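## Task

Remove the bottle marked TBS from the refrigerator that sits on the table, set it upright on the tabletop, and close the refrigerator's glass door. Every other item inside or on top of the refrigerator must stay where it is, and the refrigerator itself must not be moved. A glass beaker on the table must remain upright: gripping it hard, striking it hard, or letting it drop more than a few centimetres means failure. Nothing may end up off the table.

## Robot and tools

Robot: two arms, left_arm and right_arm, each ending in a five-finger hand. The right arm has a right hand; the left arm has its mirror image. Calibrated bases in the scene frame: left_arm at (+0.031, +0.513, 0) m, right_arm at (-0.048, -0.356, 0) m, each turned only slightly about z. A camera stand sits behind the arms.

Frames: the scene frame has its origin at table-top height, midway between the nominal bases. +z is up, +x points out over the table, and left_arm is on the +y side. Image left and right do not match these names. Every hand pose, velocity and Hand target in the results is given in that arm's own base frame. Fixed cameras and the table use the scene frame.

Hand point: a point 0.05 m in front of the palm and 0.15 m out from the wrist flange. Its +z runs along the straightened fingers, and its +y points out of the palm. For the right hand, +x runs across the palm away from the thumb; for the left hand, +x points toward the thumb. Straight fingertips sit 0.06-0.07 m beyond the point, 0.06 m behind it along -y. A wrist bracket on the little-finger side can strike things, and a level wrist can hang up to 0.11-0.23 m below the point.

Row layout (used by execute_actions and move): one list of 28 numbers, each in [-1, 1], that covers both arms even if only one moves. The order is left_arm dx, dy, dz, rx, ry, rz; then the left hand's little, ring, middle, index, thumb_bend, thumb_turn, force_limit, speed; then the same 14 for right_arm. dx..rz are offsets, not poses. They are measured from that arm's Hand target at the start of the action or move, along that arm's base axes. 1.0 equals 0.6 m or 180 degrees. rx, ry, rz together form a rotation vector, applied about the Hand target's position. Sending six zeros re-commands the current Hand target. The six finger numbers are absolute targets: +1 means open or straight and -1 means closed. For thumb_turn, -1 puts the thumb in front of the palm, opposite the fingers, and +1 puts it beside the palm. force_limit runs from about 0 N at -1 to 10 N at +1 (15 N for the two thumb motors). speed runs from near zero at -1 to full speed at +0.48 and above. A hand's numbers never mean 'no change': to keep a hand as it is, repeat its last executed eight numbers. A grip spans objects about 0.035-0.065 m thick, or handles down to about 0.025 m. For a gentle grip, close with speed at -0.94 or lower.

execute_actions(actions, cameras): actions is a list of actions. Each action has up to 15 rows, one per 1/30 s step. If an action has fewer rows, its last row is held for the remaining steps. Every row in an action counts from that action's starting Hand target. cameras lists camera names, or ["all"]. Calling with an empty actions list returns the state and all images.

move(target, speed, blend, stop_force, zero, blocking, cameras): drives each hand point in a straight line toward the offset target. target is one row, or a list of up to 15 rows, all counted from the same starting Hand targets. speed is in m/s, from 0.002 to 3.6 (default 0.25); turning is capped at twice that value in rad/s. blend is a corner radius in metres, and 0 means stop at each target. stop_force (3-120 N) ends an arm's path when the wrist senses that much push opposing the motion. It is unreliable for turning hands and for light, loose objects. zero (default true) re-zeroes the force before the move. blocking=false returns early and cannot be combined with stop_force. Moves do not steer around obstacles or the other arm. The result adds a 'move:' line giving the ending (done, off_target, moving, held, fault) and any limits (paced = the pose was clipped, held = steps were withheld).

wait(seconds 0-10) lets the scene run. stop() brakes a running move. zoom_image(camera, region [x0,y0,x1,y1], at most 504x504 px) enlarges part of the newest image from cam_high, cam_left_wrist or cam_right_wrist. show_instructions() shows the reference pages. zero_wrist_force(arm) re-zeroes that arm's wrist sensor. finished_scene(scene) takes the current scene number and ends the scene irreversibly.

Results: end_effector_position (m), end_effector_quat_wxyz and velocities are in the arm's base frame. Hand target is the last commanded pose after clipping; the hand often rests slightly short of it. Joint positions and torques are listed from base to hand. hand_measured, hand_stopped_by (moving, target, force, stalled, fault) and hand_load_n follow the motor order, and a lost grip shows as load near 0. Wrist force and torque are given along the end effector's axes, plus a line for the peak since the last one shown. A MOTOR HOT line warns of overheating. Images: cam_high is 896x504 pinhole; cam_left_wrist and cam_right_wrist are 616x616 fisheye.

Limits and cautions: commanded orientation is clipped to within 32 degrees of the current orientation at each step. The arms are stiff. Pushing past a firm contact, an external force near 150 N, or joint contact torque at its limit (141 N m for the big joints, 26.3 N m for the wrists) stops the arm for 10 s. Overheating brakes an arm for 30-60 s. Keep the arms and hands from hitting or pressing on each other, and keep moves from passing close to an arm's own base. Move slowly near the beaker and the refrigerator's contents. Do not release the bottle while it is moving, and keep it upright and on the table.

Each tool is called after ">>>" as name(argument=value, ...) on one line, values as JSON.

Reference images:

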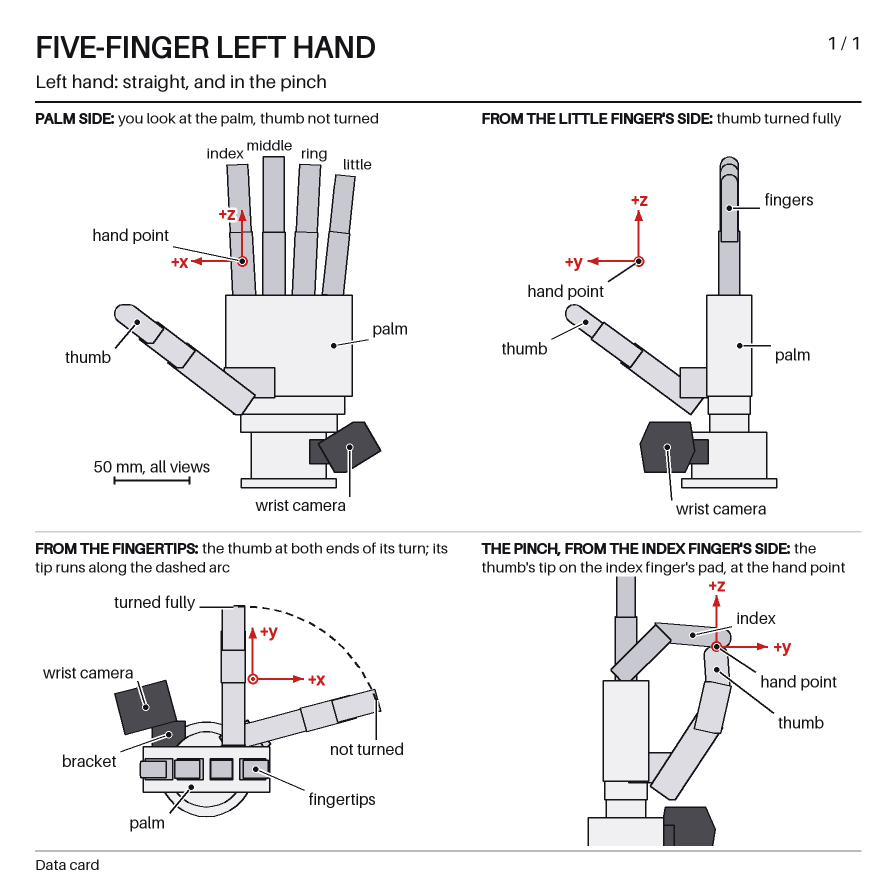

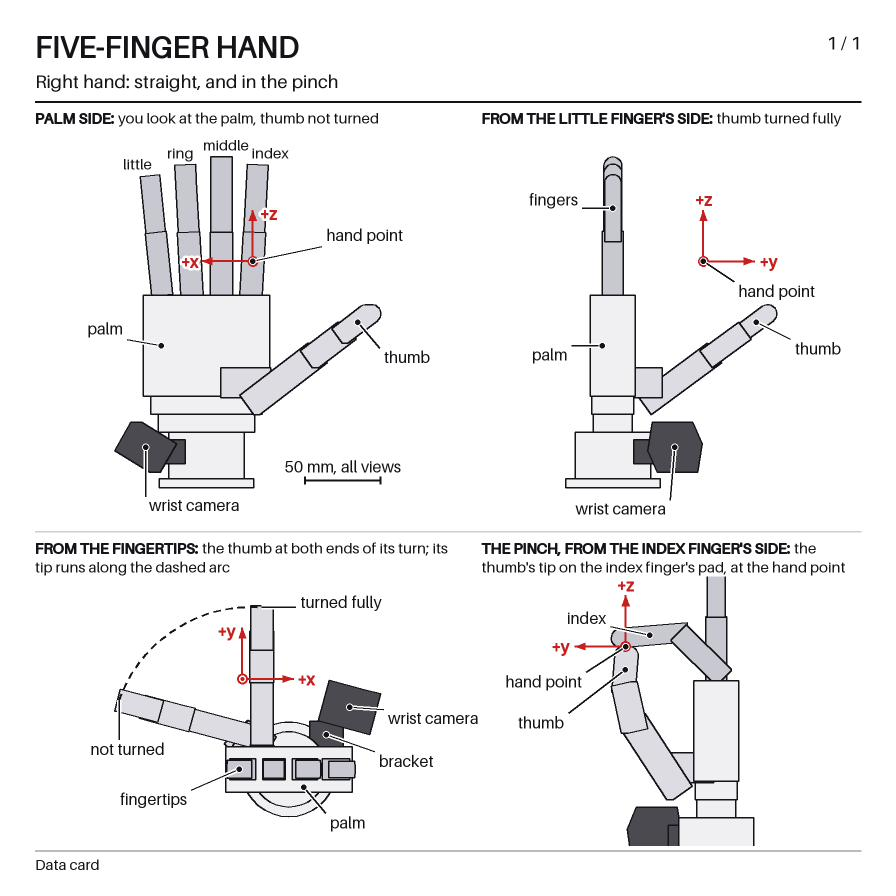

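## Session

>>> execute_actions(actions=[])

Scene clock: 0.00 s.
left_arm: end_effector_position=(+0.0928, +0.0528, +0.3697) hand_measured=(+1.000, +1.000, +1.000, +1.000, +1.000, +1.000) hand_load_n=(+0.0, +0.0, +0.0, +0.0, +0.0, +0.0) hand_stopped_by=(target, target, target, target, target, target) hand_force_limit=0.00 hand_speed=-0.80 end_effector_quat_wxyz=(-0.319, +0.352, +0.879, -0.026) | right_arm: end_effector_position=(+0.4935, -0.5703, +0.2364) hand_measured=(+1.000, +1.000, +1.000, +1.000, +1.000, +1.000) hand_load_n=(+0.0, +0.0, +0.0, +0.0, +0.0, +0.5) hand_stopped_by=(target, target, target, target, target, target) hand_force_limit=0.00 hand_speed=-0.80 end_effector_quat_wxyz=(+0.405, +0.687, +0.206, +0.568)
Joint positions: left_arm=[3.519 -1.283 -1.994 1.169 -1.961 -0.54] | right_arm=[-1.265 -1.126 1.759 -0.587 0.634 0.622]
Joint velocities: within noise
Joint torques (N m): no reading
Wrist force (N): no reading
Wrist torque (N m): no reading
Wrist force, peak (N): no reading
Hand target: left_arm +0.0928, +0.0528, +0.3697; -0.319, +0.352, +0.879, -0.026 | right_arm +0.4935, -0.5703, +0.2364; +0.405, +0.687, +0.206, +0.568

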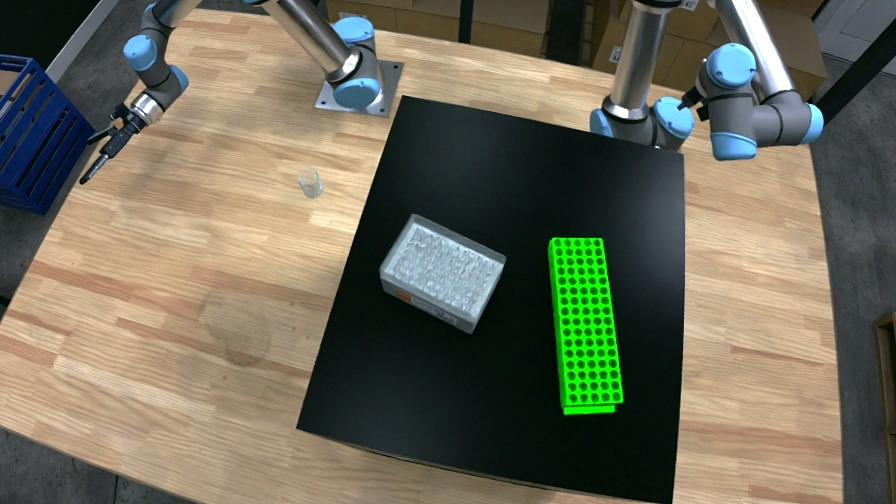

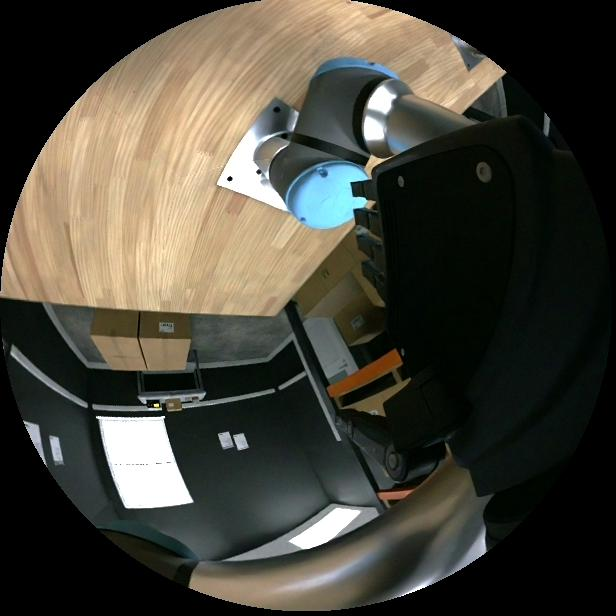

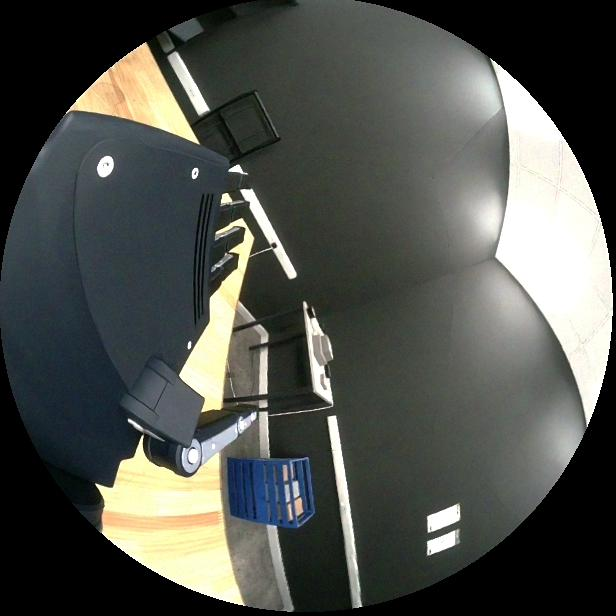

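>>> move(target=[[0,0,0,0,0,0,1,1,1,1,1,1,0,-0.8, 0,0,0.37,0,0,0,1,1,1,1,1,1,0,-0.8],[0,0,0,0,0,0,1,1,1,1,1,1,0,-0.8, -0.2,0.45,0.4,0,0,0,1,1,1,1,1,1,0,-0.8]], speed=0.25, blend=0.03, cameras=["cam_high"])

>>> zoom_image(camera="cam_high", region=[280, 80, 700, 500])

Scene clock: 17.67 s.
left_arm: end_effector_position=(+0.0928, +0.0528, +0.3697) hand_measured=(+1.000, +1.000, +1.000, +1.000, +1.000, +1.000) hand_load_n=(+0.0, +0.5, +0.0, +0.0, +0.0, +0.0) hand_stopped_by=(target, target, target, target, target, target) hand_force_limit=0.00 hand_speed=-0.80 end_effector_quat_wxyz=(-0.319, +0.352, +0.879, -0.026) | right_arm: end_effector_position=(+0.3735, -0.3003, +0.4763) hand_measured=(+1.000, +1.000, +1.000, +1.000, +1.000, +1.000) hand_load_n=(+0.0, +0.0, +0.0, +0.0, +0.0, +0.0) hand_stopped_by=(target, target, target, target, target, target) hand_force_limit=0.00 hand_speed=-0.80 end_effector_quat_wxyz=(+0.405, +0.687, +0.206, +0.568)
Joint positions: left_arm=[3.519 -1.283 -1.994 1.169 -1.961 -0.54] | right_arm=[-1.44 -2.074 2.025 0.111 0.46 0.604]
Joint torques (N m): left_arm=[1.28 4.25 16.17 -3.19 -0.31 0] | right_arm=[2.49 -7.23 -26.89 -1.36 1.59 0.84]
Wrist force (N): left_arm=[-0.3 -0.3 0.1] | right_arm=[-0.5 0.0 -0.2]
Wrist torque (N m): left_arm=[-0.04 0.06 -0.01] | right_arm=[0.05 0.09 0.07]
Wrist force, peak (N): left_arm=[-0.5 -0.4 0.2] | right_arm=[-1.6 -1.9 -0.2]
Hand target: left_arm +0.0928, +0.0528, +0.3697; -0.319, +0.352, +0.879, -0.026 | right_arm +0.3735, -0.3003, +0.4764; +0.405, +0.687, +0.206, +0.568
Off the commanded pose: left_arm 0.000 m, 0 deg | right_arm 0.000 m, 0 deg.
move: done
Images, in order (width x height): cam_high 896x504.

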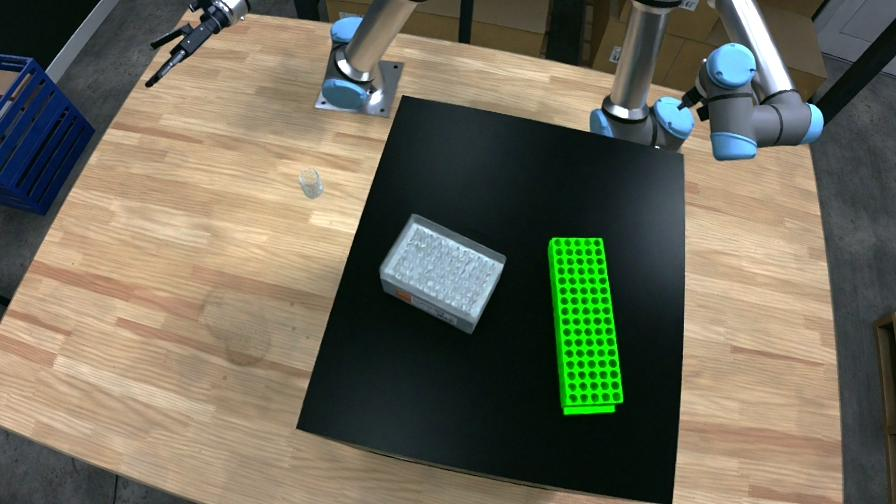

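Scaled by 1.200 from the camera's 896x504 image, which has a finer 1280x720 frame.

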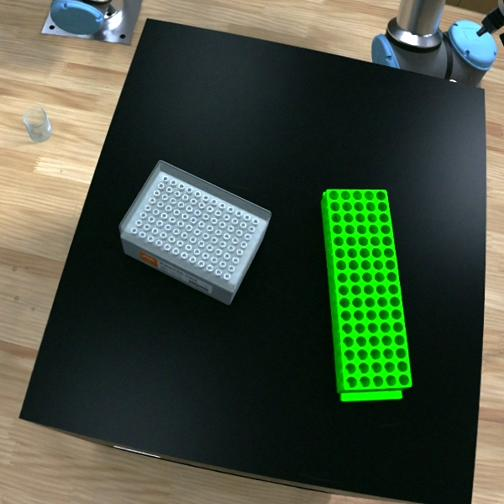

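>>> move(target=[[0,0,0,0,0,0,1,1,1,1,1,1,0,-0.8, -0.0725,0.5833,-0.027,0,0,0,1,1,1,1,1,1,0,-0.8]], speed=0.25)

>>> move(target=[[0,0,0,0,0,0,1,1,1,1,1,1,0,-0.8, 0.0368,0.7338,-0.234,0.2776,0.1871,0.5529,1,1,1,1,1,1,0,-0.8]], speed=0.25, cameras=["cam_high","cam_right_wrist"])

>>> zoom_image(camera="cam_right_wrist", region=[320, 140, 616, 600])

Scene clock: 25.80 s.
left_arm: end_effector_position=(+0.0928, +0.0528, +0.3697) hand_measured=(+1.000, +1.000, +1.000, +1.000, +1.000, +1.000) hand_load_n=(+0.0, +0.0, +0.0, +0.0, +0.0, +0.0) hand_stopped_by=(target, target, target, target, target, target) hand_force_limit=0.00 hand_speed=-0.80 end_effector_quat_wxyz=(-0.319, +0.352, +0.879, -0.026) | right_arm: end_effector_position=(+0.3300, +0.0497, +0.4602) hand_measured=(+1.000, +1.000, +1.000, +1.000, +1.000, +1.000) hand_load_n=(+0.0, +0.5, +0.0, +0.0, +0.0, +0.0) hand_stopped_by=(target, target, target, target, target, target) hand_force_limit=0.00 hand_speed=-0.80 end_effector_quat_wxyz=(+0.405, +0.686, +0.206, +0.568)
Joint positions: left_arm=[3.519 -1.283 -1.994 1.169 -1.961 -0.54] | right_arm=[-1.455 -2.967 2.09 0.941 0.445 0.602]
Joint torques (N m): left_arm=[0.19 4.54 15.97 -3.03 -0.25 -0.15] | right_arm=[-3.95 18.89 -6.64 0.87 -1.9 1.04]
Wrist force (N): left_arm=[-0.2 0.1 0.2] | right_arm=[-0.5 -0.1 -0.1]
Wrist torque (N m): left_arm=[0.01 0.03 -0.02] | right_arm=[0.03 0.07 0.08]
Wrist force, peak (N): left_arm=[-0.6 0.3 -0.2] | right_arm=[-1.8 1.5 0.4]
Hand target: left_arm +0.0928, +0.0528, +0.3697; -0.319, +0.352, +0.879, -0.026 | right_arm +0.3300, +0.0497, +0.4602; +0.405, +0.687, +0.206, +0.568
Off the commanded pose: left_arm 0.000 m, 0 deg | right_arm 0.000 m, 0 deg.
shoulder posture changed (right arm): the wrist came as close to joint 1's axis as it can, and the arm is now in the other of its two shoulder postures.
move: done

Scene clock: 28.73 s.
left_arm: end_effector_position=(+0.0928, +0.0528, +0.3697) hand_measured=(+1.000, +1.000, +1.000, +1.000, +1.000, +1.000) hand_load_n=(+0.0, +0.0, +0.5, +0.0, +0.0, +0.0) hand_stopped_by=(target, target, target, target, target, target) hand_force_limit=0.00 hand_speed=-0.80 end_effector_quat_wxyz=(-0.319, +0.352, +0.879, -0.026) | right_arm: end_effector_position=(+0.3427, +0.3128, +0.3767) hand_measured=(+1.000, +1.000, +1.000, +1.000, +1.000, +1.000) hand_load_n=(+0.0, +0.0, +0.0, +0.0, -0.5, +0.0) hand_stopped_by=(target, target, target, target, target, target) hand_force_limit=0.00 hand_speed=-0.80 end_effector_quat_wxyz=(-0.145, +0.658, +0.431, +0.600)
Joint positions: left_arm=[3.519 -1.283 -1.994 1.169 -1.961 -0.54] | right_arm=[-1.547 -3.382 2.554 3.64 0.822 -1.686]
Joint torques (N m): left_arm=[0.71 4.68 16.26 -3.22 -0.25 -0.14] | right_arm=[-0.42 27.96 -12.66 2.68 0.09 0.15]
Wrist force (N): left_arm=[-0.5 0.1 -0.2] | right_arm=[-0.8 -0.9 -0.1]
Wrist torque (N m): left_arm=[0.02 0.07 -0.02] | right_arm=[-0.20 0.16 -0.05]
Wrist force, peak (N): left_arm=[-0.6 -0.4 -0.2] | right_arm=[-1.4 0.1 2.2]
Hand target: left_arm +0.0928, +0.0528, +0.3697; -0.319, +0.352, +0.879, -0.026 | right_arm +0.3427, +0.3128, +0.3767; -0.145, +0.658, +0.431, +0.600 (not the last commanded pose)
Off the commanded pose: left_arm 0.000 m, 0 deg | right_arm 0.186 m, 47 deg.
FORCE FAULT: contact force on the right arm reached its limit, and that arm stopped. The contact can be on any part of that arm, not only on its tool. That arm's remaining commands of this call were not run. That arm is still stopped at the end of this call. That arm stays stopped for about 10 more seconds. Until then a move that you send moves the other arm only, and its call returns only when the move has ended. Once the stop has ended, the next robot result says so. If the stop ends while you think or write, that arm runs what you send next, counted from a new Hand target: where the arm stands when the stop ends. While its stop runs, that arm, its gripper or tool too, takes no new command. Until it ends, the stop uses up actions while you think or wait. An arm that is not stopped still takes commands.
move: fault (right_arm)
Images, in order (width x height): cam_high 896x504, cam_right_wrist 616x616.

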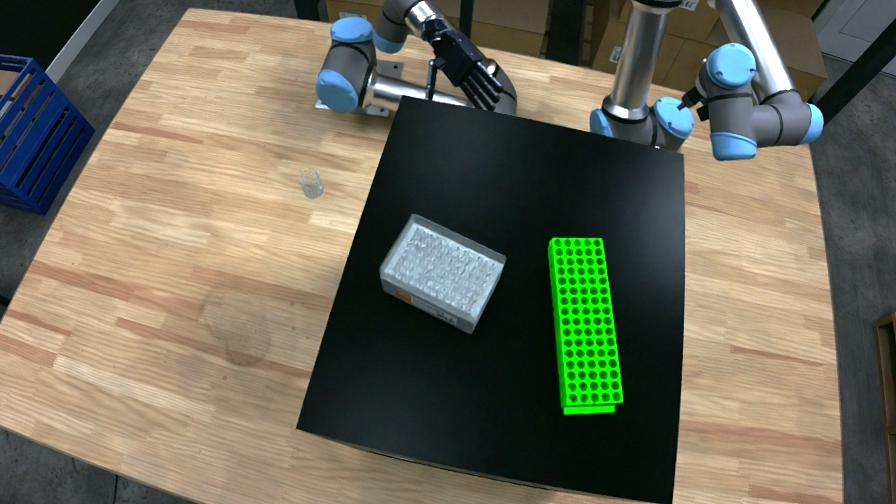

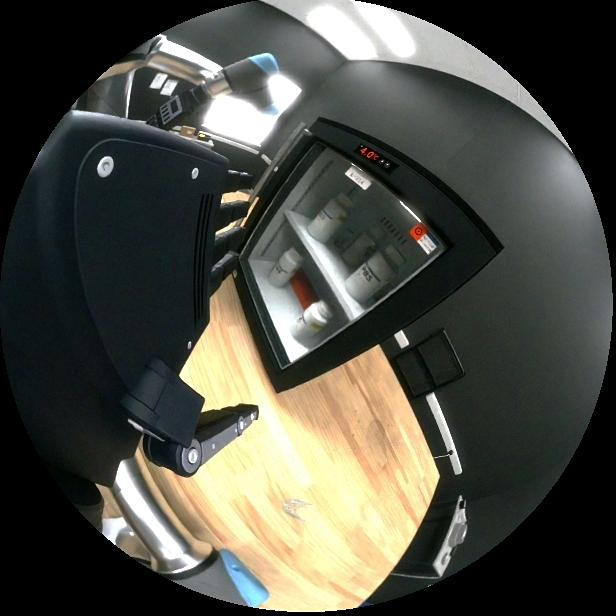

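Scaled by 1.096 from the camera's 616x616 image, which has a finer 880x880 frame.

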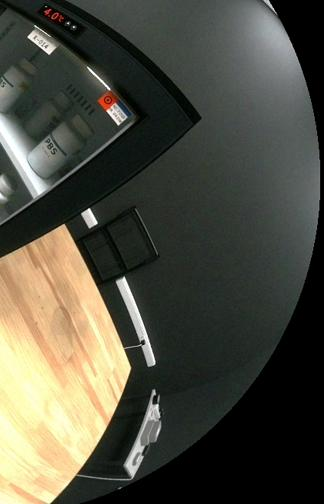

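>>> wait(seconds=1)

Scene clock: 52.17 s.
left_arm: end_effector_position=(+0.0928, +0.0528, +0.3697) hand_measured=(+1.000, +1.000, +1.000, +1.000, +1.000, +1.000) hand_load_n=(+0.0, +0.0, +0.0, +0.0, +0.0, +0.0) hand_stopped_by=(target, target, target, target, target, target) hand_force_limit=0.00 hand_speed=-0.80 end_effector_quat_wxyz=(-0.319, +0.352, +0.879, -0.026) | right_arm: end_effector_position=(+0.3427, +0.3128, +0.3767) hand_measured=(+1.000, +1.000, +1.000, +1.000, +1.000, +1.000) hand_load_n=(+0.0, +0.0, +0.0, +0.0, +0.0, +0.0) hand_stopped_by=(target, target, target, target, target, target) hand_force_limit=0.00 hand_speed=-0.80 end_effector_quat_wxyz=(-0.145, +0.658, +0.431, +0.600)
Joint positions: left_arm=[3.519 -1.283 -1.994 1.169 -1.961 -0.54] | right_arm=[-1.547 -3.382 2.554 3.64 0.822 -1.686]
Joint torques (N m): left_arm=[0.16 4.56 16.17 -3.29 -0.47 -0.19] | right_arm=[-1.81 27.53 -12.18 2.14 -0.49 0.29]
Wrist force (N): left_arm=[-0.1 0.2 0.0] | right_arm=[-0.6 -0.7 -0.1]
Wrist torque (N m): left_arm=[0.03 0.02 0.00] | right_arm=[-0.18 0.14 -0.04]
Wrist force, peak (N): left_arm=[-0.9 -0.1 0.3] | right_arm=[-1.1 -0.7 -0.1]
Hand target: left_arm +0.0928, +0.0528, +0.3697; -0.319, +0.352, +0.879, -0.026 | right_arm +0.3427, +0.3128, +0.3767; -0.145, +0.658, +0.431, +0.600 (not the last commanded pose)
Off the commanded pose: left_arm 0.000 m, 0 deg | right_arm 0.186 m, 47 deg.
FORCE FAULT, CONTINUED: the right arm's stop, for the force fault that an earlier result reported, is over. The rest of the stop counts as 20 of the actions that you can send in this scene. During its stop the right arm's controller moved it back a little. That arm's target is now where it stood when the stop ended, not its last command. That arm accepts commands again.
wait: 1.00 s; at rest from the start

>>> move(target=[[0,0,0,0,0,0,1,1,1,1,1,1,0,-0.8, -0.0212,-0.4385,0.1392,-0.1658,-0.1123,-0.3289,1,1,1,1,1,1,0,-0.8]], speed=0.15)

>>> move(target=[[0,0,0,0,0,0,1,1,1,1,1,1,0,-0.8, 0.0725,-0.5833,0.027,0,0,0,1,1,1,1,1,1,0,-0.8]], speed=0.2, cameras=["cam_high"])

Scene clock: 65.73 s.
left_arm: end_effector_position=(+0.0928, +0.0528, +0.3697) hand_measured=(+1.000, +1.000, +1.000, +1.000, +1.000, +1.000) hand_load_n=(+0.0, +0.0, +0.0, +0.0, +0.0, +0.0) hand_stopped_by=(target, target, target, target, target, target) hand_force_limit=0.00 hand_speed=-0.80 end_effector_quat_wxyz=(-0.319, +0.352, +0.879, -0.026) | right_arm: end_effector_position=(+0.3300, +0.0497, +0.4603) hand_measured=(+1.000, +1.000, +1.000, +1.000, +1.000, +1.000) hand_load_n=(+0.0, +0.0, +0.0, +0.0, +0.0, +0.5) hand_stopped_by=(target, target, target, target, target, target) hand_force_limit=0.00 hand_speed=-0.80 end_effector_quat_wxyz=(+0.405, +0.686, +0.207, +0.568)
Joint positions: left_arm=[3.519 -1.283 -1.994 1.169 -1.961 -0.54] | right_arm=[-1.454 -2.967 2.09 0.94 0.445 0.601]
Joint torques (N m): left_arm=[0.43 4.93 15.39 -3.17 -0.25 -0.06] | right_arm=[5.31 32.76 -6.16 1.33 -1.91 -1.17]
Wrist force (N): left_arm=[-0.2 -0.4 0.2] | right_arm=[-0.8 -1.0 -0.2]
Wrist torque (N m): left_arm=[-0.07 0.03 0.00] | right_arm=[-0.11 0.13 0.02]
Wrist force, peak (N): left_arm=[-0.7 0.0 0.5] | right_arm=[-1.4 -0.7 -0.5]
Hand target: left_arm +0.0928, +0.0528, +0.3697; -0.319, +0.352, +0.879, -0.026 | right_arm +0.3300, +0.0497, +0.4602; +0.405, +0.686, +0.207, +0.568
Off the commanded pose: left_arm 0.000 m, 0 deg | right_arm 0.000 m, 0 deg.
move: done

Scene clock: 68.00 s.
left_arm: end_effector_position=(+0.0928, +0.0528, +0.3697) hand_measured=(+1.000, +1.000, +1.000, +1.000, +1.000, +1.000) hand_load_n=(+0.0, +0.0, +0.0, +0.0, +0.0, +0.0) hand_stopped_by=(target, target, target, target, target, target) hand_force_limit=0.00 hand_speed=-0.80 end_effector_quat_wxyz=(-0.319, +0.352, +0.879, -0.026) | right_arm: end_effector_position=(+0.3735, -0.3002, +0.4764) hand_measured=(+1.000, +1.000, +1.000, +1.000, +1.000, +1.000) hand_load_n=(+0.0, +0.0, +0.0, +0.0, +0.0, +0.0) hand_stopped_by=(target, target, target, target, target, target) hand_force_limit=0.00 hand_speed=-0.80 end_effector_quat_wxyz=(+0.405, +0.686, +0.207, +0.568)
Joint positions: left_arm=[3.519 -1.283 -1.994 1.169 -1.961 -0.54] | right_arm=[-1.441 -2.074 2.025 0.112 0.458 0.603]
Joint torques (N m): left_arm=[0.32 4.4 15.91 -3.31 -0.25 -0.03] | right_arm=[-8.26 6.63 -12.7 -0.27 -2.05 0.12]
Wrist force (N): left_arm=[-0.2 -0.2 0.1] | right_arm=[-1.1 -0.9 -0.4]
Wrist torque (N m): left_arm=[-0.02 0.04 -0.01] | right_arm=[-0.07 0.17 -0.10]
Wrist force, peak (N): left_arm=[-0.8 0.2 0.3] | right_arm=[0.3 -2.2 -0.9]
Hand target: left_arm +0.0928, +0.0528, +0.3697; -0.319, +0.352, +0.879, -0.026 | right_arm +0.3735, -0.3003, +0.4764; +0.405, +0.686, +0.207, +0.568
Off the commanded pose: left_arm 0.000 m, 0 deg | right_arm 0.000 m, 0 deg.
shoulder posture changed (right arm): the wrist came as close to joint 1's axis as it can, and the arm is now in the other of its two shoulder postures.
move: done
Images, in order (width x height): cam_high 896x504.

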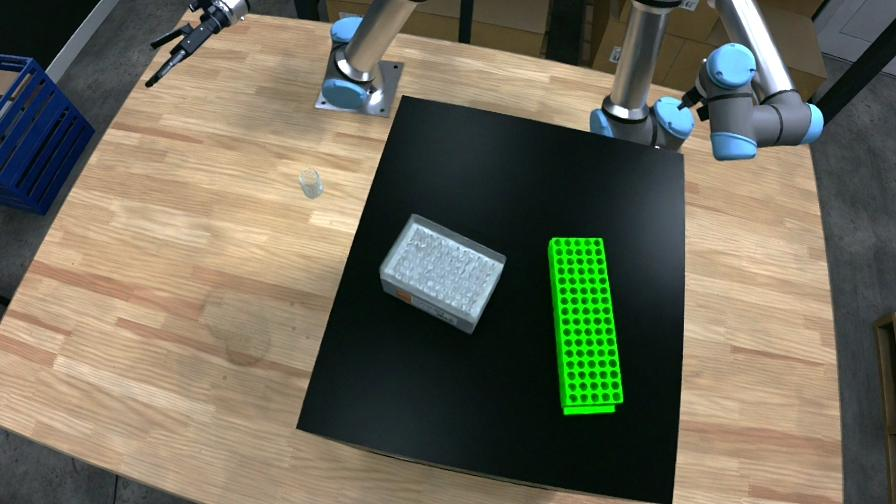

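>>> move(target=[[0,0,0,0,0,0,1,1,1,1,1,1,0,-0.8, 0.261,0.033,-0.027,0,0,0,1,1,1,1,1,1,0,-0.8]], speed=0.25)

>>> move(target=[[0,0,0,0,0,0,1,1,1,1,1,1,0,-0.8, -0.283,0.717,-0.0167,0.2776,0.1871,0.5529,1,1,1,1,1,1,0,-0.8]], speed=0.2, cameras=["cam_high","cam_right_wrist"])

Scene clock: 74.67 s.
left_arm: end_effector_position=(+0.0928, +0.0528, +0.3697) hand_measured=(+1.000, +1.000, +1.000, +1.000, +1.000, +1.000) hand_load_n=(+0.0, +0.0, +0.0, +0.0, +0.0, +0.0) hand_stopped_by=(target, target, target, target, target, target) hand_force_limit=0.00 hand_speed=-0.80 end_effector_quat_wxyz=(-0.319, +0.352, +0.879, -0.026) | right_arm: end_effector_position=(+0.5301, -0.2805, +0.4602) hand_measured=(+1.000, +1.000, +1.000, +1.000, +1.000, +1.000) hand_load_n=(+0.0, +0.0, +0.5, +0.0, +0.0, +0.0) hand_stopped_by=(target, target, target, target, target, target) hand_force_limit=0.00 hand_speed=-0.80 end_effector_quat_wxyz=(+0.405, +0.686, +0.207, +0.568)
Joint positions: left_arm=[3.519 -1.283 -1.994 1.169 -1.961 -0.54] | right_arm=[-0.826 -1.738 1.849 -0.08 1.072 0.644]
Joint torques (N m): left_arm=[0.31 5.43 16.08 -3.46 -0.14 0.14] | right_arm=[7.69 -6.29 -17.85 -1.09 1.05 -0.57]
Wrist force (N): left_arm=[-0.4 0.1 -0.1] | right_arm=[-1.0 -0.4 -0.1]
Wrist torque (N m): left_arm=[0.02 0.05 -0.02] | right_arm=[0.01 0.17 -0.07]
Wrist force, peak (N): left_arm=[-0.9 -0.2 0.0] | right_arm=[-1.7 0.0 -1.8]
Hand target: left_arm +0.0928, +0.0528, +0.3697; -0.319, +0.352, +0.879, -0.026 | right_arm +0.5301, -0.2805, +0.4602; +0.405, +0.686, +0.207, +0.568
Off the commanded pose: left_arm 0.000 m, 0 deg | right_arm 0.000 m, 0 deg.
move: done

Scene clock: 80.20 s.
left_arm: end_effector_position=(+0.0928, +0.0528, +0.3697) hand_measured=(+1.000, +1.000, +1.000, +1.000, +1.000, +1.000) hand_load_n=(+0.0, +0.0, +0.0, +0.0, +0.0, +0.0) hand_stopped_by=(target, target, target, target, target, target) hand_force_limit=0.00 hand_speed=-0.80 end_effector_quat_wxyz=(-0.319, +0.352, +0.879, -0.026) | right_arm: end_effector_position=(+0.3603, +0.1497, +0.4501) hand_measured=(+1.000, +1.000, +1.000, +1.000, +1.000, +1.000) hand_load_n=(+0.0, +0.0, +0.0, +0.0, +0.0, +0.0) hand_stopped_by=(target, target, target, target, target, target) hand_force_limit=0.00 hand_speed=-0.80 end_effector_quat_wxyz=(+0.500, -0.499, -0.500, -0.500)
Joint positions: left_arm=[3.519 -1.283 -1.994 1.169 -1.961 -0.54] | right_arm=[-0.758 -1.684 2.23 2.597 0.759 -1.573]
Joint torques (N m): left_arm=[0.76 4.88 16.19 -3.44 -0.19 -0.04] | right_arm=[0.21 -17.71 -27.96 -0.59 -1.92 1.79]
Wrist force (N): left_arm=[-0.1 -0.1 0.0] | right_arm=[-0.8 0.3 -0.5]
Wrist torque (N m): left_arm=[-0.02 0.02 0.00] | right_arm=[0.02 0.11 0.12]
Wrist force, peak (N): left_arm=[-0.7 0.4 0.2] | right_arm=[-1.2 -1.0 -0.3]
Hand target: left_arm +0.0928, +0.0528, +0.3697; -0.319, +0.352, +0.879, -0.026 | right_arm +0.3603, +0.1497, +0.4502; +0.500, -0.499, -0.500, -0.500
Off the commanded pose: left_arm 0.000 m, 0 deg | right_arm 0.000 m, 0 deg.
move: done
Images, in order (width x height): cam_high 896x504, cam_right_wrist 616x616.

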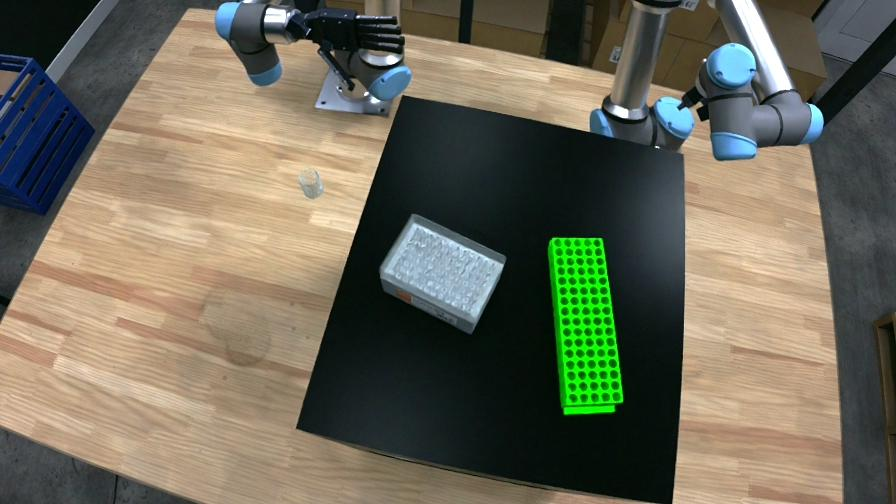

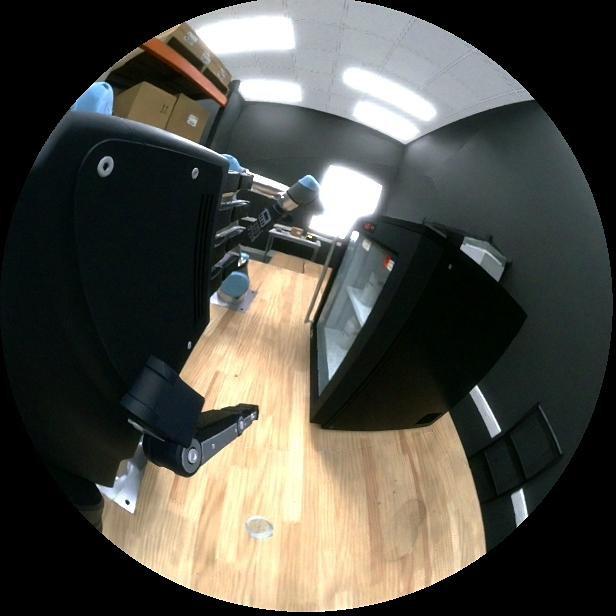

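>>> move(target=[[0,0,0,0,0,0,1,1,1,1,1,1,0,-0.8, -0.0137,0.567,-0.135,0,0,0,1,1,1,1,1,1,0,-0.8]], speed=0.2, cameras=["cam_high","cam_right_wrist"])

>>> zoom_image(camera="cam_right_wrist", region=[320, 140, 616, 600])

Scene clock: 111.33 s.
left_arm: end_effector_position=(+0.0928, +0.0528, +0.3697) hand_measured=(+1.000, +1.000, +1.000, +1.000, +1.000, +1.000) hand_load_n=(+0.0, +0.0, +0.0, +0.0, +0.0, +0.0) hand_stopped_by=(target, target, target, target, target, target) hand_force_limit=0.00 hand_speed=-0.80 end_effector_quat_wxyz=(-0.319, +0.352, +0.879, -0.026) | right_arm: end_effector_position=(+0.3521, +0.4899, +0.3692) hand_measured=(+1.000, +1.000, +1.000, +1.000, +1.000, +1.000) hand_load_n=(+0.0, +0.0, +0.0, +0.0, +0.0, +0.0) hand_stopped_by=(target, target, target, target, target, target) hand_force_limit=0.00 hand_speed=-0.80 end_effector_quat_wxyz=(+0.500, -0.499, -0.500, -0.500)
Joint positions: left_arm=[3.519 -1.283 -1.994 1.169 -1.961 -0.54] | right_arm=[0.326 -1.383 2.178 2.342 -0.325 -1.568]
Joint torques (N m): left_arm=[-0.11 5.94 15.89 -3.41 -0.25 -0.16] | right_arm=[6.32 -16.02 -6.97 1.58 -1.15 -1.07]
Wrist force (N): left_arm=[-0.5 0.0 0.0] | right_arm=[-0.9 -0.3 -0.9]
Wrist torque (N m): left_arm=[-0.01 0.07 -0.03] | right_arm=[-0.08 0.15 -0.01]
Wrist force, peak (N): left_arm=[-0.7 0.0 -0.1] | right_arm=[-0.4 0.3 -2.2]
Hand target: left_arm +0.0928, +0.0528, +0.3697; -0.319, +0.352, +0.879, -0.026 | right_arm +0.3521, +0.4899, +0.3692; +0.500, -0.499, -0.500, -0.500
Off the commanded pose: left_arm 0.000 m, 0 deg | right_arm 0.000 m, 0 deg.
move: done
Images, in order (width x height): cam_high 896x504, cam_right_wrist 616x616.

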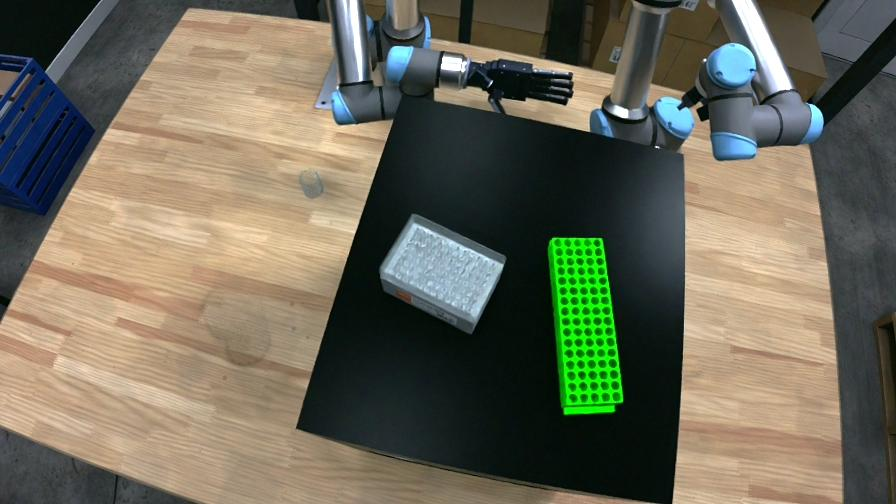

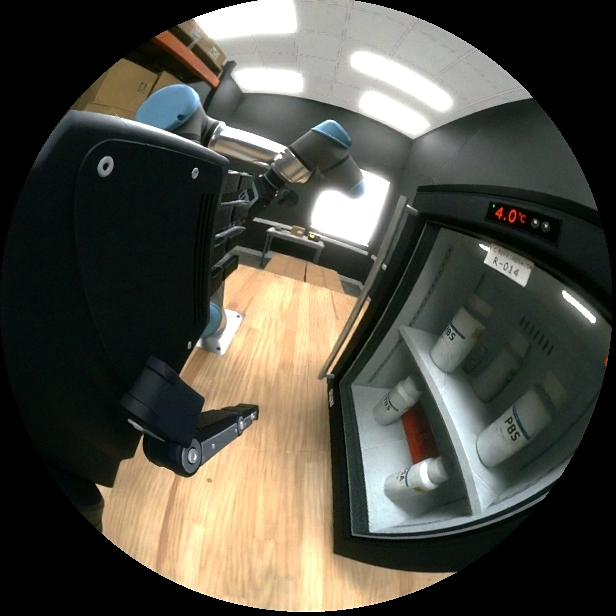

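Scaled by 1.096 from the camera's 616x616 image, which has a finer 880x880 frame.

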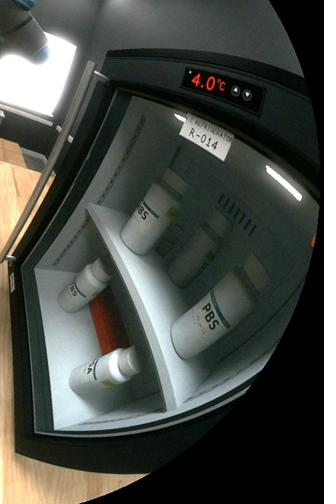

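>>> zoom_image(camera="cam_right_wrist", region=[420, 280, 500, 400])

>>> zoom_image(camera="cam_right_wrist", region=[360, 360, 460, 520])

Scaled by 4.200 from the camera's 616x616 image, which has a finer 880x880 frame.

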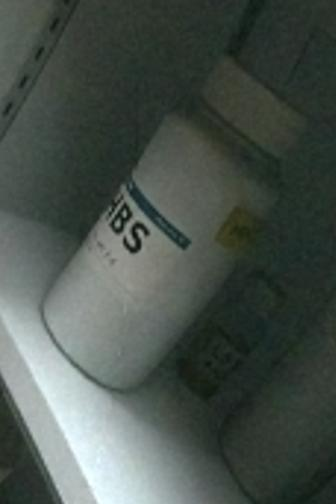

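Scaled by 3.150 from the camera's 616x616 image, which has a finer 880x880 frame.

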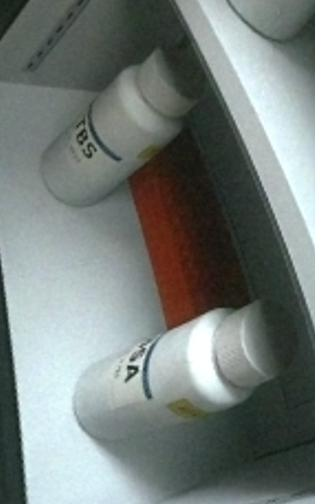

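>>> move(target=[[0,0,0,0,0,0,1,1,1,1,1,1,0,-0.8, 0.1132,0.3875,0,0,0,-0.1542,0.01,0.01,1,0.01,1,1,-0.4,-0.2],[0,0,0,0,0,0,1,1,1,1,1,1,0,-0.8, 0.1598,0.363,0,0,0,-0.1542,0.01,0.01,1,0.01,1,1,-0.4,-0.2]], speed=0.15, stop_force=15, cameras=["cam_high","cam_right_wrist"])

>>> zoom_image(camera="cam_right_wrist", region=[180, 160, 480, 460])

Scene clock: 134.40 s.
left_arm: end_effector_position=(+0.0928, +0.0528, +0.3697) hand_measured=(+1.000, +1.000, +1.000, +1.000, +1.000, +1.000) hand_load_n=(+0.0, +0.0, +0.0, +0.0, +0.0, +0.0) hand_stopped_by=(target, target, target, target, target, target) hand_force_limit=0.00 hand_speed=-0.80 end_effector_quat_wxyz=(-0.319, +0.352, +0.879, -0.026) | right_arm: end_effector_position=(+0.4480, +0.7077, +0.3692) hand_measured=(+0.010, +0.010, +1.000, +0.010, +1.000, +1.000) hand_load_n=(+0.0, +0.0, +0.0, +0.0, +0.0, +0.0) hand_stopped_by=(target, target, target, target, target, target) hand_force_limit=-0.40 hand_speed=-0.20 end_effector_quat_wxyz=(-0.366, +0.605, +0.366, +0.606)
Joint positions: left_arm=[3.519 -1.283 -1.994 1.169 -1.961 -0.54] | right_arm=[0.844 -0.97 1.545 2.565 -1.328 -1.571]
Joint torques (N m): left_arm=[0.32 5.71 15.32 -3.45 -0.26 0.03] | right_arm=[-4.32 -33.41 -31.69 0.36 1.01 0.74]
Wrist force (N): left_arm=[-0.3 0.3 0.2] | right_arm=[-1.0 -0.2 -0.9]
Wrist torque (N m): left_arm=[0.03 0.05 -0.02] | right_arm=[-0.04 0.19 0.11]
Wrist force, peak (N): left_arm=[-0.7 -0.1 -0.4] | right_arm=[-1.4 -3.2 -0.1]
Hand target: left_arm +0.0928, +0.0528, +0.3697; -0.319, +0.352, +0.879, -0.026 | right_arm +0.4480, +0.7077, +0.3692; -0.366, +0.605, +0.366, +0.606
Off the commanded pose: left_arm 0.000 m, 0 deg | right_arm 0.000 m, 0 deg.
move: done
Images, in order (width x height): cam_high 896x504, cam_right_wrist 616x616.

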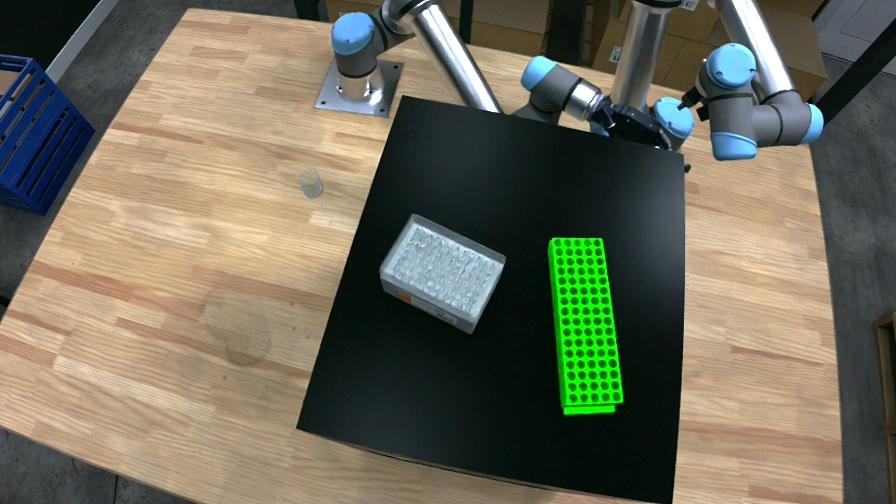

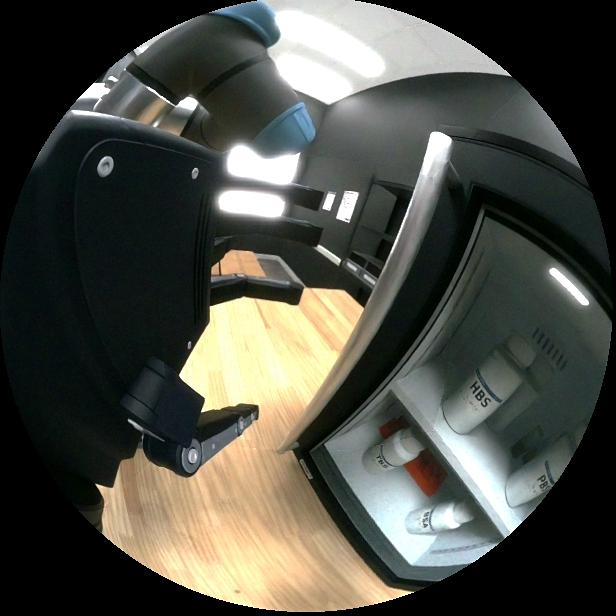

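Scaled by 1.680 from the camera's 616x616 image, which has a finer 880x880 frame.

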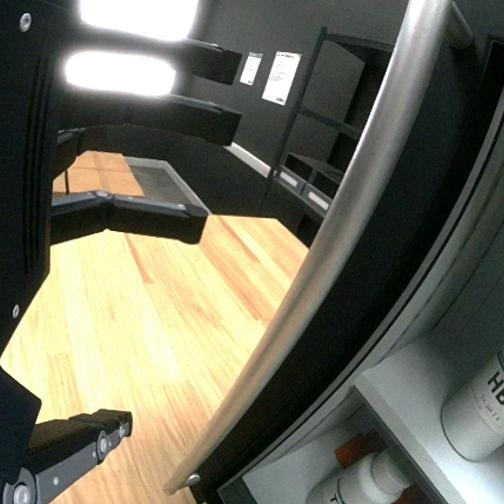

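>>> move(target=[[0,0,0,0,0,0,1,1,1,1,1,1,0,-0.8, 0.0443,-0.0233,0,0,0,0,0.01,0.01,1,0.01,1,1,-0.4,-0.2]], speed=0.08, stop_force=8, cameras=["cam_right_wrist"])

>>> zoom_image(camera="cam_right_wrist", region=[220, 260, 420, 400])

Scene clock: 139.73 s.
left_arm: end_effector_position=(+0.0928, +0.0528, +0.3697) hand_measured=(+1.000, +1.000, +1.000, +1.000, +1.000, +1.000) hand_load_n=(+0.0, +0.0, +0.0, +0.0, +0.0, +0.0) hand_stopped_by=(target, target, target, target, target, target) hand_force_limit=0.00 hand_speed=-0.80 end_effector_quat_wxyz=(-0.319, +0.352, +0.879, -0.026) | right_arm: end_effector_position=(+0.4746, +0.6937, +0.3692) hand_measured=(+0.010, +0.010, +1.000, +0.010, +1.000, +1.000) hand_load_n=(+0.0, +0.0, +0.0, +0.0, +0.0, +0.0) hand_stopped_by=(target, target, target, target, target, target) hand_force_limit=-0.40 hand_speed=-0.20 end_effector_quat_wxyz=(-0.366, +0.605, +0.366, +0.606)
Joint positions: left_arm=[3.519 -1.283 -1.994 1.169 -1.961 -0.54] | right_arm=[0.794 -0.968 1.541 2.567 -1.277 -1.571]
Joint torques (N m): left_arm=[0.78 5.35 16.06 -3.51 -0.12 0.04] | right_arm=[6.65 -45.22 -9.68 -1.88 -2.05 0.96]
Wrist force (N): left_arm=[-0.2 -0.4 0.0] | right_arm=[-0.9 -0.4 -0.7]
Wrist torque (N m): left_arm=[-0.06 0.04 0.00] | right_arm=[-0.09 0.14 0.09]
Wrist force, peak (N): left_arm=[-0.7 0.0 0.1] | right_arm=[-1.0 -1.1 -0.9]
Hand target: left_arm +0.0928, +0.0528, +0.3697; -0.319, +0.352, +0.879, -0.026 | right_arm +0.4745, +0.6937, +0.3692; -0.366, +0.605, +0.366, +0.606
Off the commanded pose: left_arm 0.000 m, 0 deg | right_arm 0.000 m, 0 deg.
move: done
Images, in order (width x height): cam_right_wrist 616x616.

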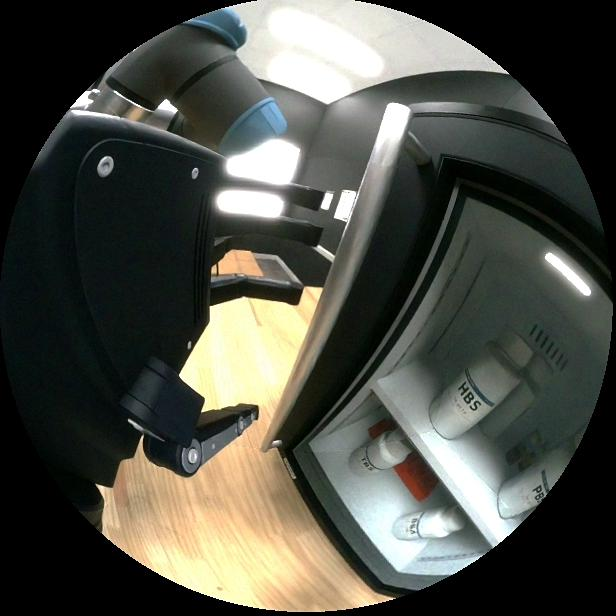

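Scaled by 2.520 from the camera's 616x616 image, which has a finer 880x880 frame.

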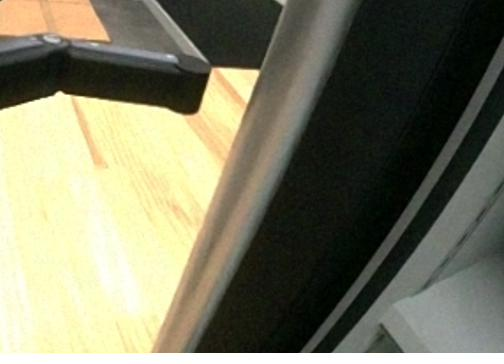

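>>> move(target=[[0,0,0,0,0,0,1,1,1,1,1,1,0,-0.8, 0.0485,-0.0218,0,0,0,0,0.01,0.01,1,0.01,1,1,-0.4,-0.2]], speed=0.05, stop_force=7, cameras=["cam_right_wrist"])

>>> move(target=[[0,0,0,0,0,0,1,1,1,1,1,1,0,-0.8, 0.009,0.0155,0,0,0,0,0.01,0.01,1,0.01,1,1,-0.4,-0.2]], speed=0.03, stop_force=7)

>>> move(target=[[0,0,0,0,0,0,1,1,1,1,1,1,0,-0.8, 0,0,0,0,0,0,-0.8,-0.8,1,-0.8,1,1,-0.2,-0.85]], speed=0.03, cameras=["cam_right_wrist"])

>>> zoom_image(camera="cam_right_wrist", region=[180, 160, 380, 420])

Scene clock: 152.73 s.
left_arm: end_effector_position=(+0.0928, +0.0528, +0.3697) hand_measured=(+1.000, +1.000, +1.000, +1.000, +1.000, +1.000) hand_load_n=(+0.0, +0.0, +0.0, +0.0, +0.0, -0.5) hand_stopped_by=(target, target, target, target, target, target) hand_force_limit=0.00 hand_speed=-0.80 end_effector_quat_wxyz=(-0.319, +0.352, +0.879, -0.026) | right_arm: end_effector_position=(+0.5036, +0.6806, +0.3692) hand_measured=(+0.010, +0.010, +1.000, +0.010, +1.000, +1.000) hand_load_n=(+0.5, +0.0, +0.0, +0.0, +0.0, +0.0) hand_stopped_by=(target, target, target, target, target, target) hand_force_limit=-0.40 hand_speed=-0.20 end_effector_quat_wxyz=(-0.366, +0.605, +0.366, +0.606)
Joint positions: left_arm=[3.519 -1.283 -1.994 1.169 -1.961 -0.54] | right_arm=[0.742 -0.958 1.524 2.574 -1.225 -1.571]
Joint torques (N m): left_arm=[1.13 5.14 15.42 -3.4 -0.32 -0.08] | right_arm=[6.03 -47.88 -7.85 -2.55 -2.03 1.35]
Wrist force (N): left_arm=[-0.2 -0.1 0.0] | right_arm=[-0.9 -0.4 -0.5]
Wrist torque (N m): left_arm=[-0.01 0.04 -0.01] | right_arm=[-0.10 0.12 0.10]
Wrist force, peak (N): left_arm=[-0.7 0.2 0.2] | right_arm=[-0.8 -1.3 -0.5]
Hand target: left_arm +0.0928, +0.0528, +0.3697; -0.319, +0.352, +0.879, -0.026 | right_arm +0.5036, +0.6806, +0.3692; -0.366, +0.605, +0.366, +0.606
Off the commanded pose: left_arm 0.000 m, 0 deg | right_arm 0.000 m, 0 deg.
move: done
Images, in order (width x height): cam_right_wrist 616x616.

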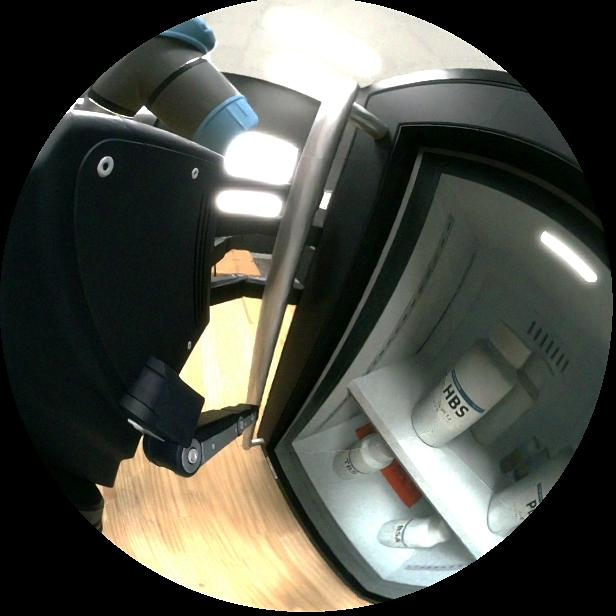

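Scene clock: 154.07 s.
left_arm: end_effector_position=(+0.0928, +0.0528, +0.3697) hand_measured=(+1.000, +1.000, +1.000, +1.000, +1.000, +1.000) hand_load_n=(+0.0, +0.0, +0.0, +0.0, +0.0, +0.0) hand_stopped_by=(target, target, target, target, target, target) hand_force_limit=0.00 hand_speed=-0.80 end_effector_quat_wxyz=(-0.319, +0.352, +0.879, -0.026) | right_arm: end_effector_position=(+0.5090, +0.6899, +0.3692) hand_measured=(+0.010, +0.010, +1.000, +0.010, +1.000, +1.000) hand_load_n=(+0.0, +1.5, +0.0, +2.0, +0.5, +0.0) hand_stopped_by=(target, target, target, target, target, target) hand_force_limit=-0.40 hand_speed=-0.20 end_effector_quat_wxyz=(-0.366, +0.605, +0.366, +0.606)
Joint positions: left_arm=[3.519 -1.283 -1.994 1.169 -1.961 -0.54] | right_arm=[0.747 -0.936 1.486 2.591 -1.231 -1.571]
Joint torques (N m): left_arm=[0.43 5.63 15.25 -3.48 -0.23 0.09] | right_arm=[-7.93 -47.78 -6.83 -3.45 0.32 0.59]
Wrist force (N): left_arm=[-0.3 0.1 0.3] | right_arm=[0.1 -3.2 1.5]
Wrist torque (N m): left_arm=[-0.01 0.05 -0.02] | right_arm=[-0.11 0.03 0.05]
Wrist force, peak (N): left_arm=[-0.7 0.4 -0.1] | right_arm=[-0.4 -10.5 -4.1]
Hand target: left_arm +0.0928, +0.0528, +0.3697; -0.319, +0.352, +0.879, -0.026 | right_arm +0.5090, +0.6899, +0.3692; -0.366, +0.605, +0.366, +0.606
Off the commanded pose: left_arm 0.000 m, 0 deg | right_arm 0.000 m, 0 deg.
move: done

Scene clock: 155.43 s.
left_arm: end_effector_position=(+0.0928, +0.0528, +0.3697) hand_measured=(+1.000, +1.000, +1.000, +1.000, +1.000, +1.000) hand_load_n=(+0.0, +0.0, +0.0, +0.0, +0.0, +0.0) hand_stopped_by=(target, target, target, target, target, target) hand_force_limit=0.00 hand_speed=-0.80 end_effector_quat_wxyz=(-0.319, +0.352, +0.879, -0.026) | right_arm: end_effector_position=(+0.5090, +0.6899, +0.3692) hand_measured=(-0.446, -0.002, +1.000, +0.000, +1.000, +1.000) hand_load_n=(+9.0, +4.5, +0.0, +4.5, +0.0, +0.0) hand_stopped_by=(force, force, target, force, target, target) hand_force_limit=-0.20 hand_speed=-0.85 end_effector_quat_wxyz=(-0.366, +0.605, +0.366, +0.606)
Joint positions: left_arm=[3.519 -1.283 -1.994 1.169 -1.961 -0.54] | right_arm=[0.747 -0.936 1.486 2.591 -1.231 -1.571]
Joint torques (N m): left_arm=[0.94 5.24 14.91 -3.45 -0.21 -0.08] | right_arm=[-11.77 -48.94 -8.57 -3.64 -3.04 -0.4]
Wrist force (N): left_arm=[-0.2 -0.3 0.0] | right_arm=[1.8 -10.8 11.3]
Wrist torque (N m): left_arm=[-0.04 0.04 -0.01] | right_arm=[-0.22 -0.57 -0.09]
Wrist force, peak (N): left_arm=[-0.5 -0.3 0.3] | right_arm=[1.7 -11.2 11.8]
Hand target: left_arm +0.0928, +0.0528, +0.3697; -0.319, +0.352, +0.879, -0.026 | right_arm +0.5090, +0.6899, +0.3692; -0.366, +0.605, +0.366, +0.606
Off the commanded pose: left_arm 0.000 m, 0 deg | right_arm 0.000 m, 0 deg.
move: done
Images, in order (width x height): cam_right_wrist 616x616.

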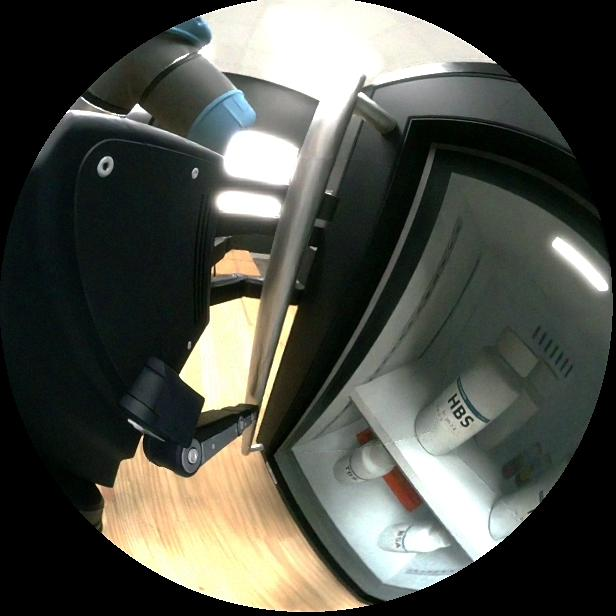

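Scaled by 1.938 from the camera's 616x616 image, which has a finer 880x880 frame.

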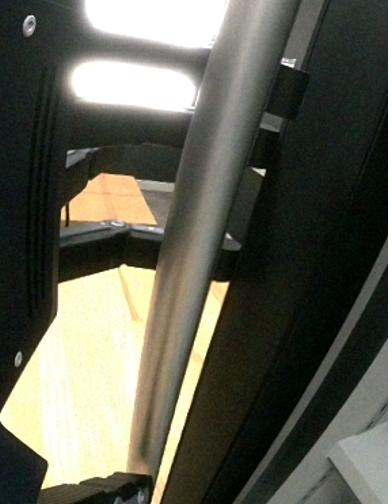

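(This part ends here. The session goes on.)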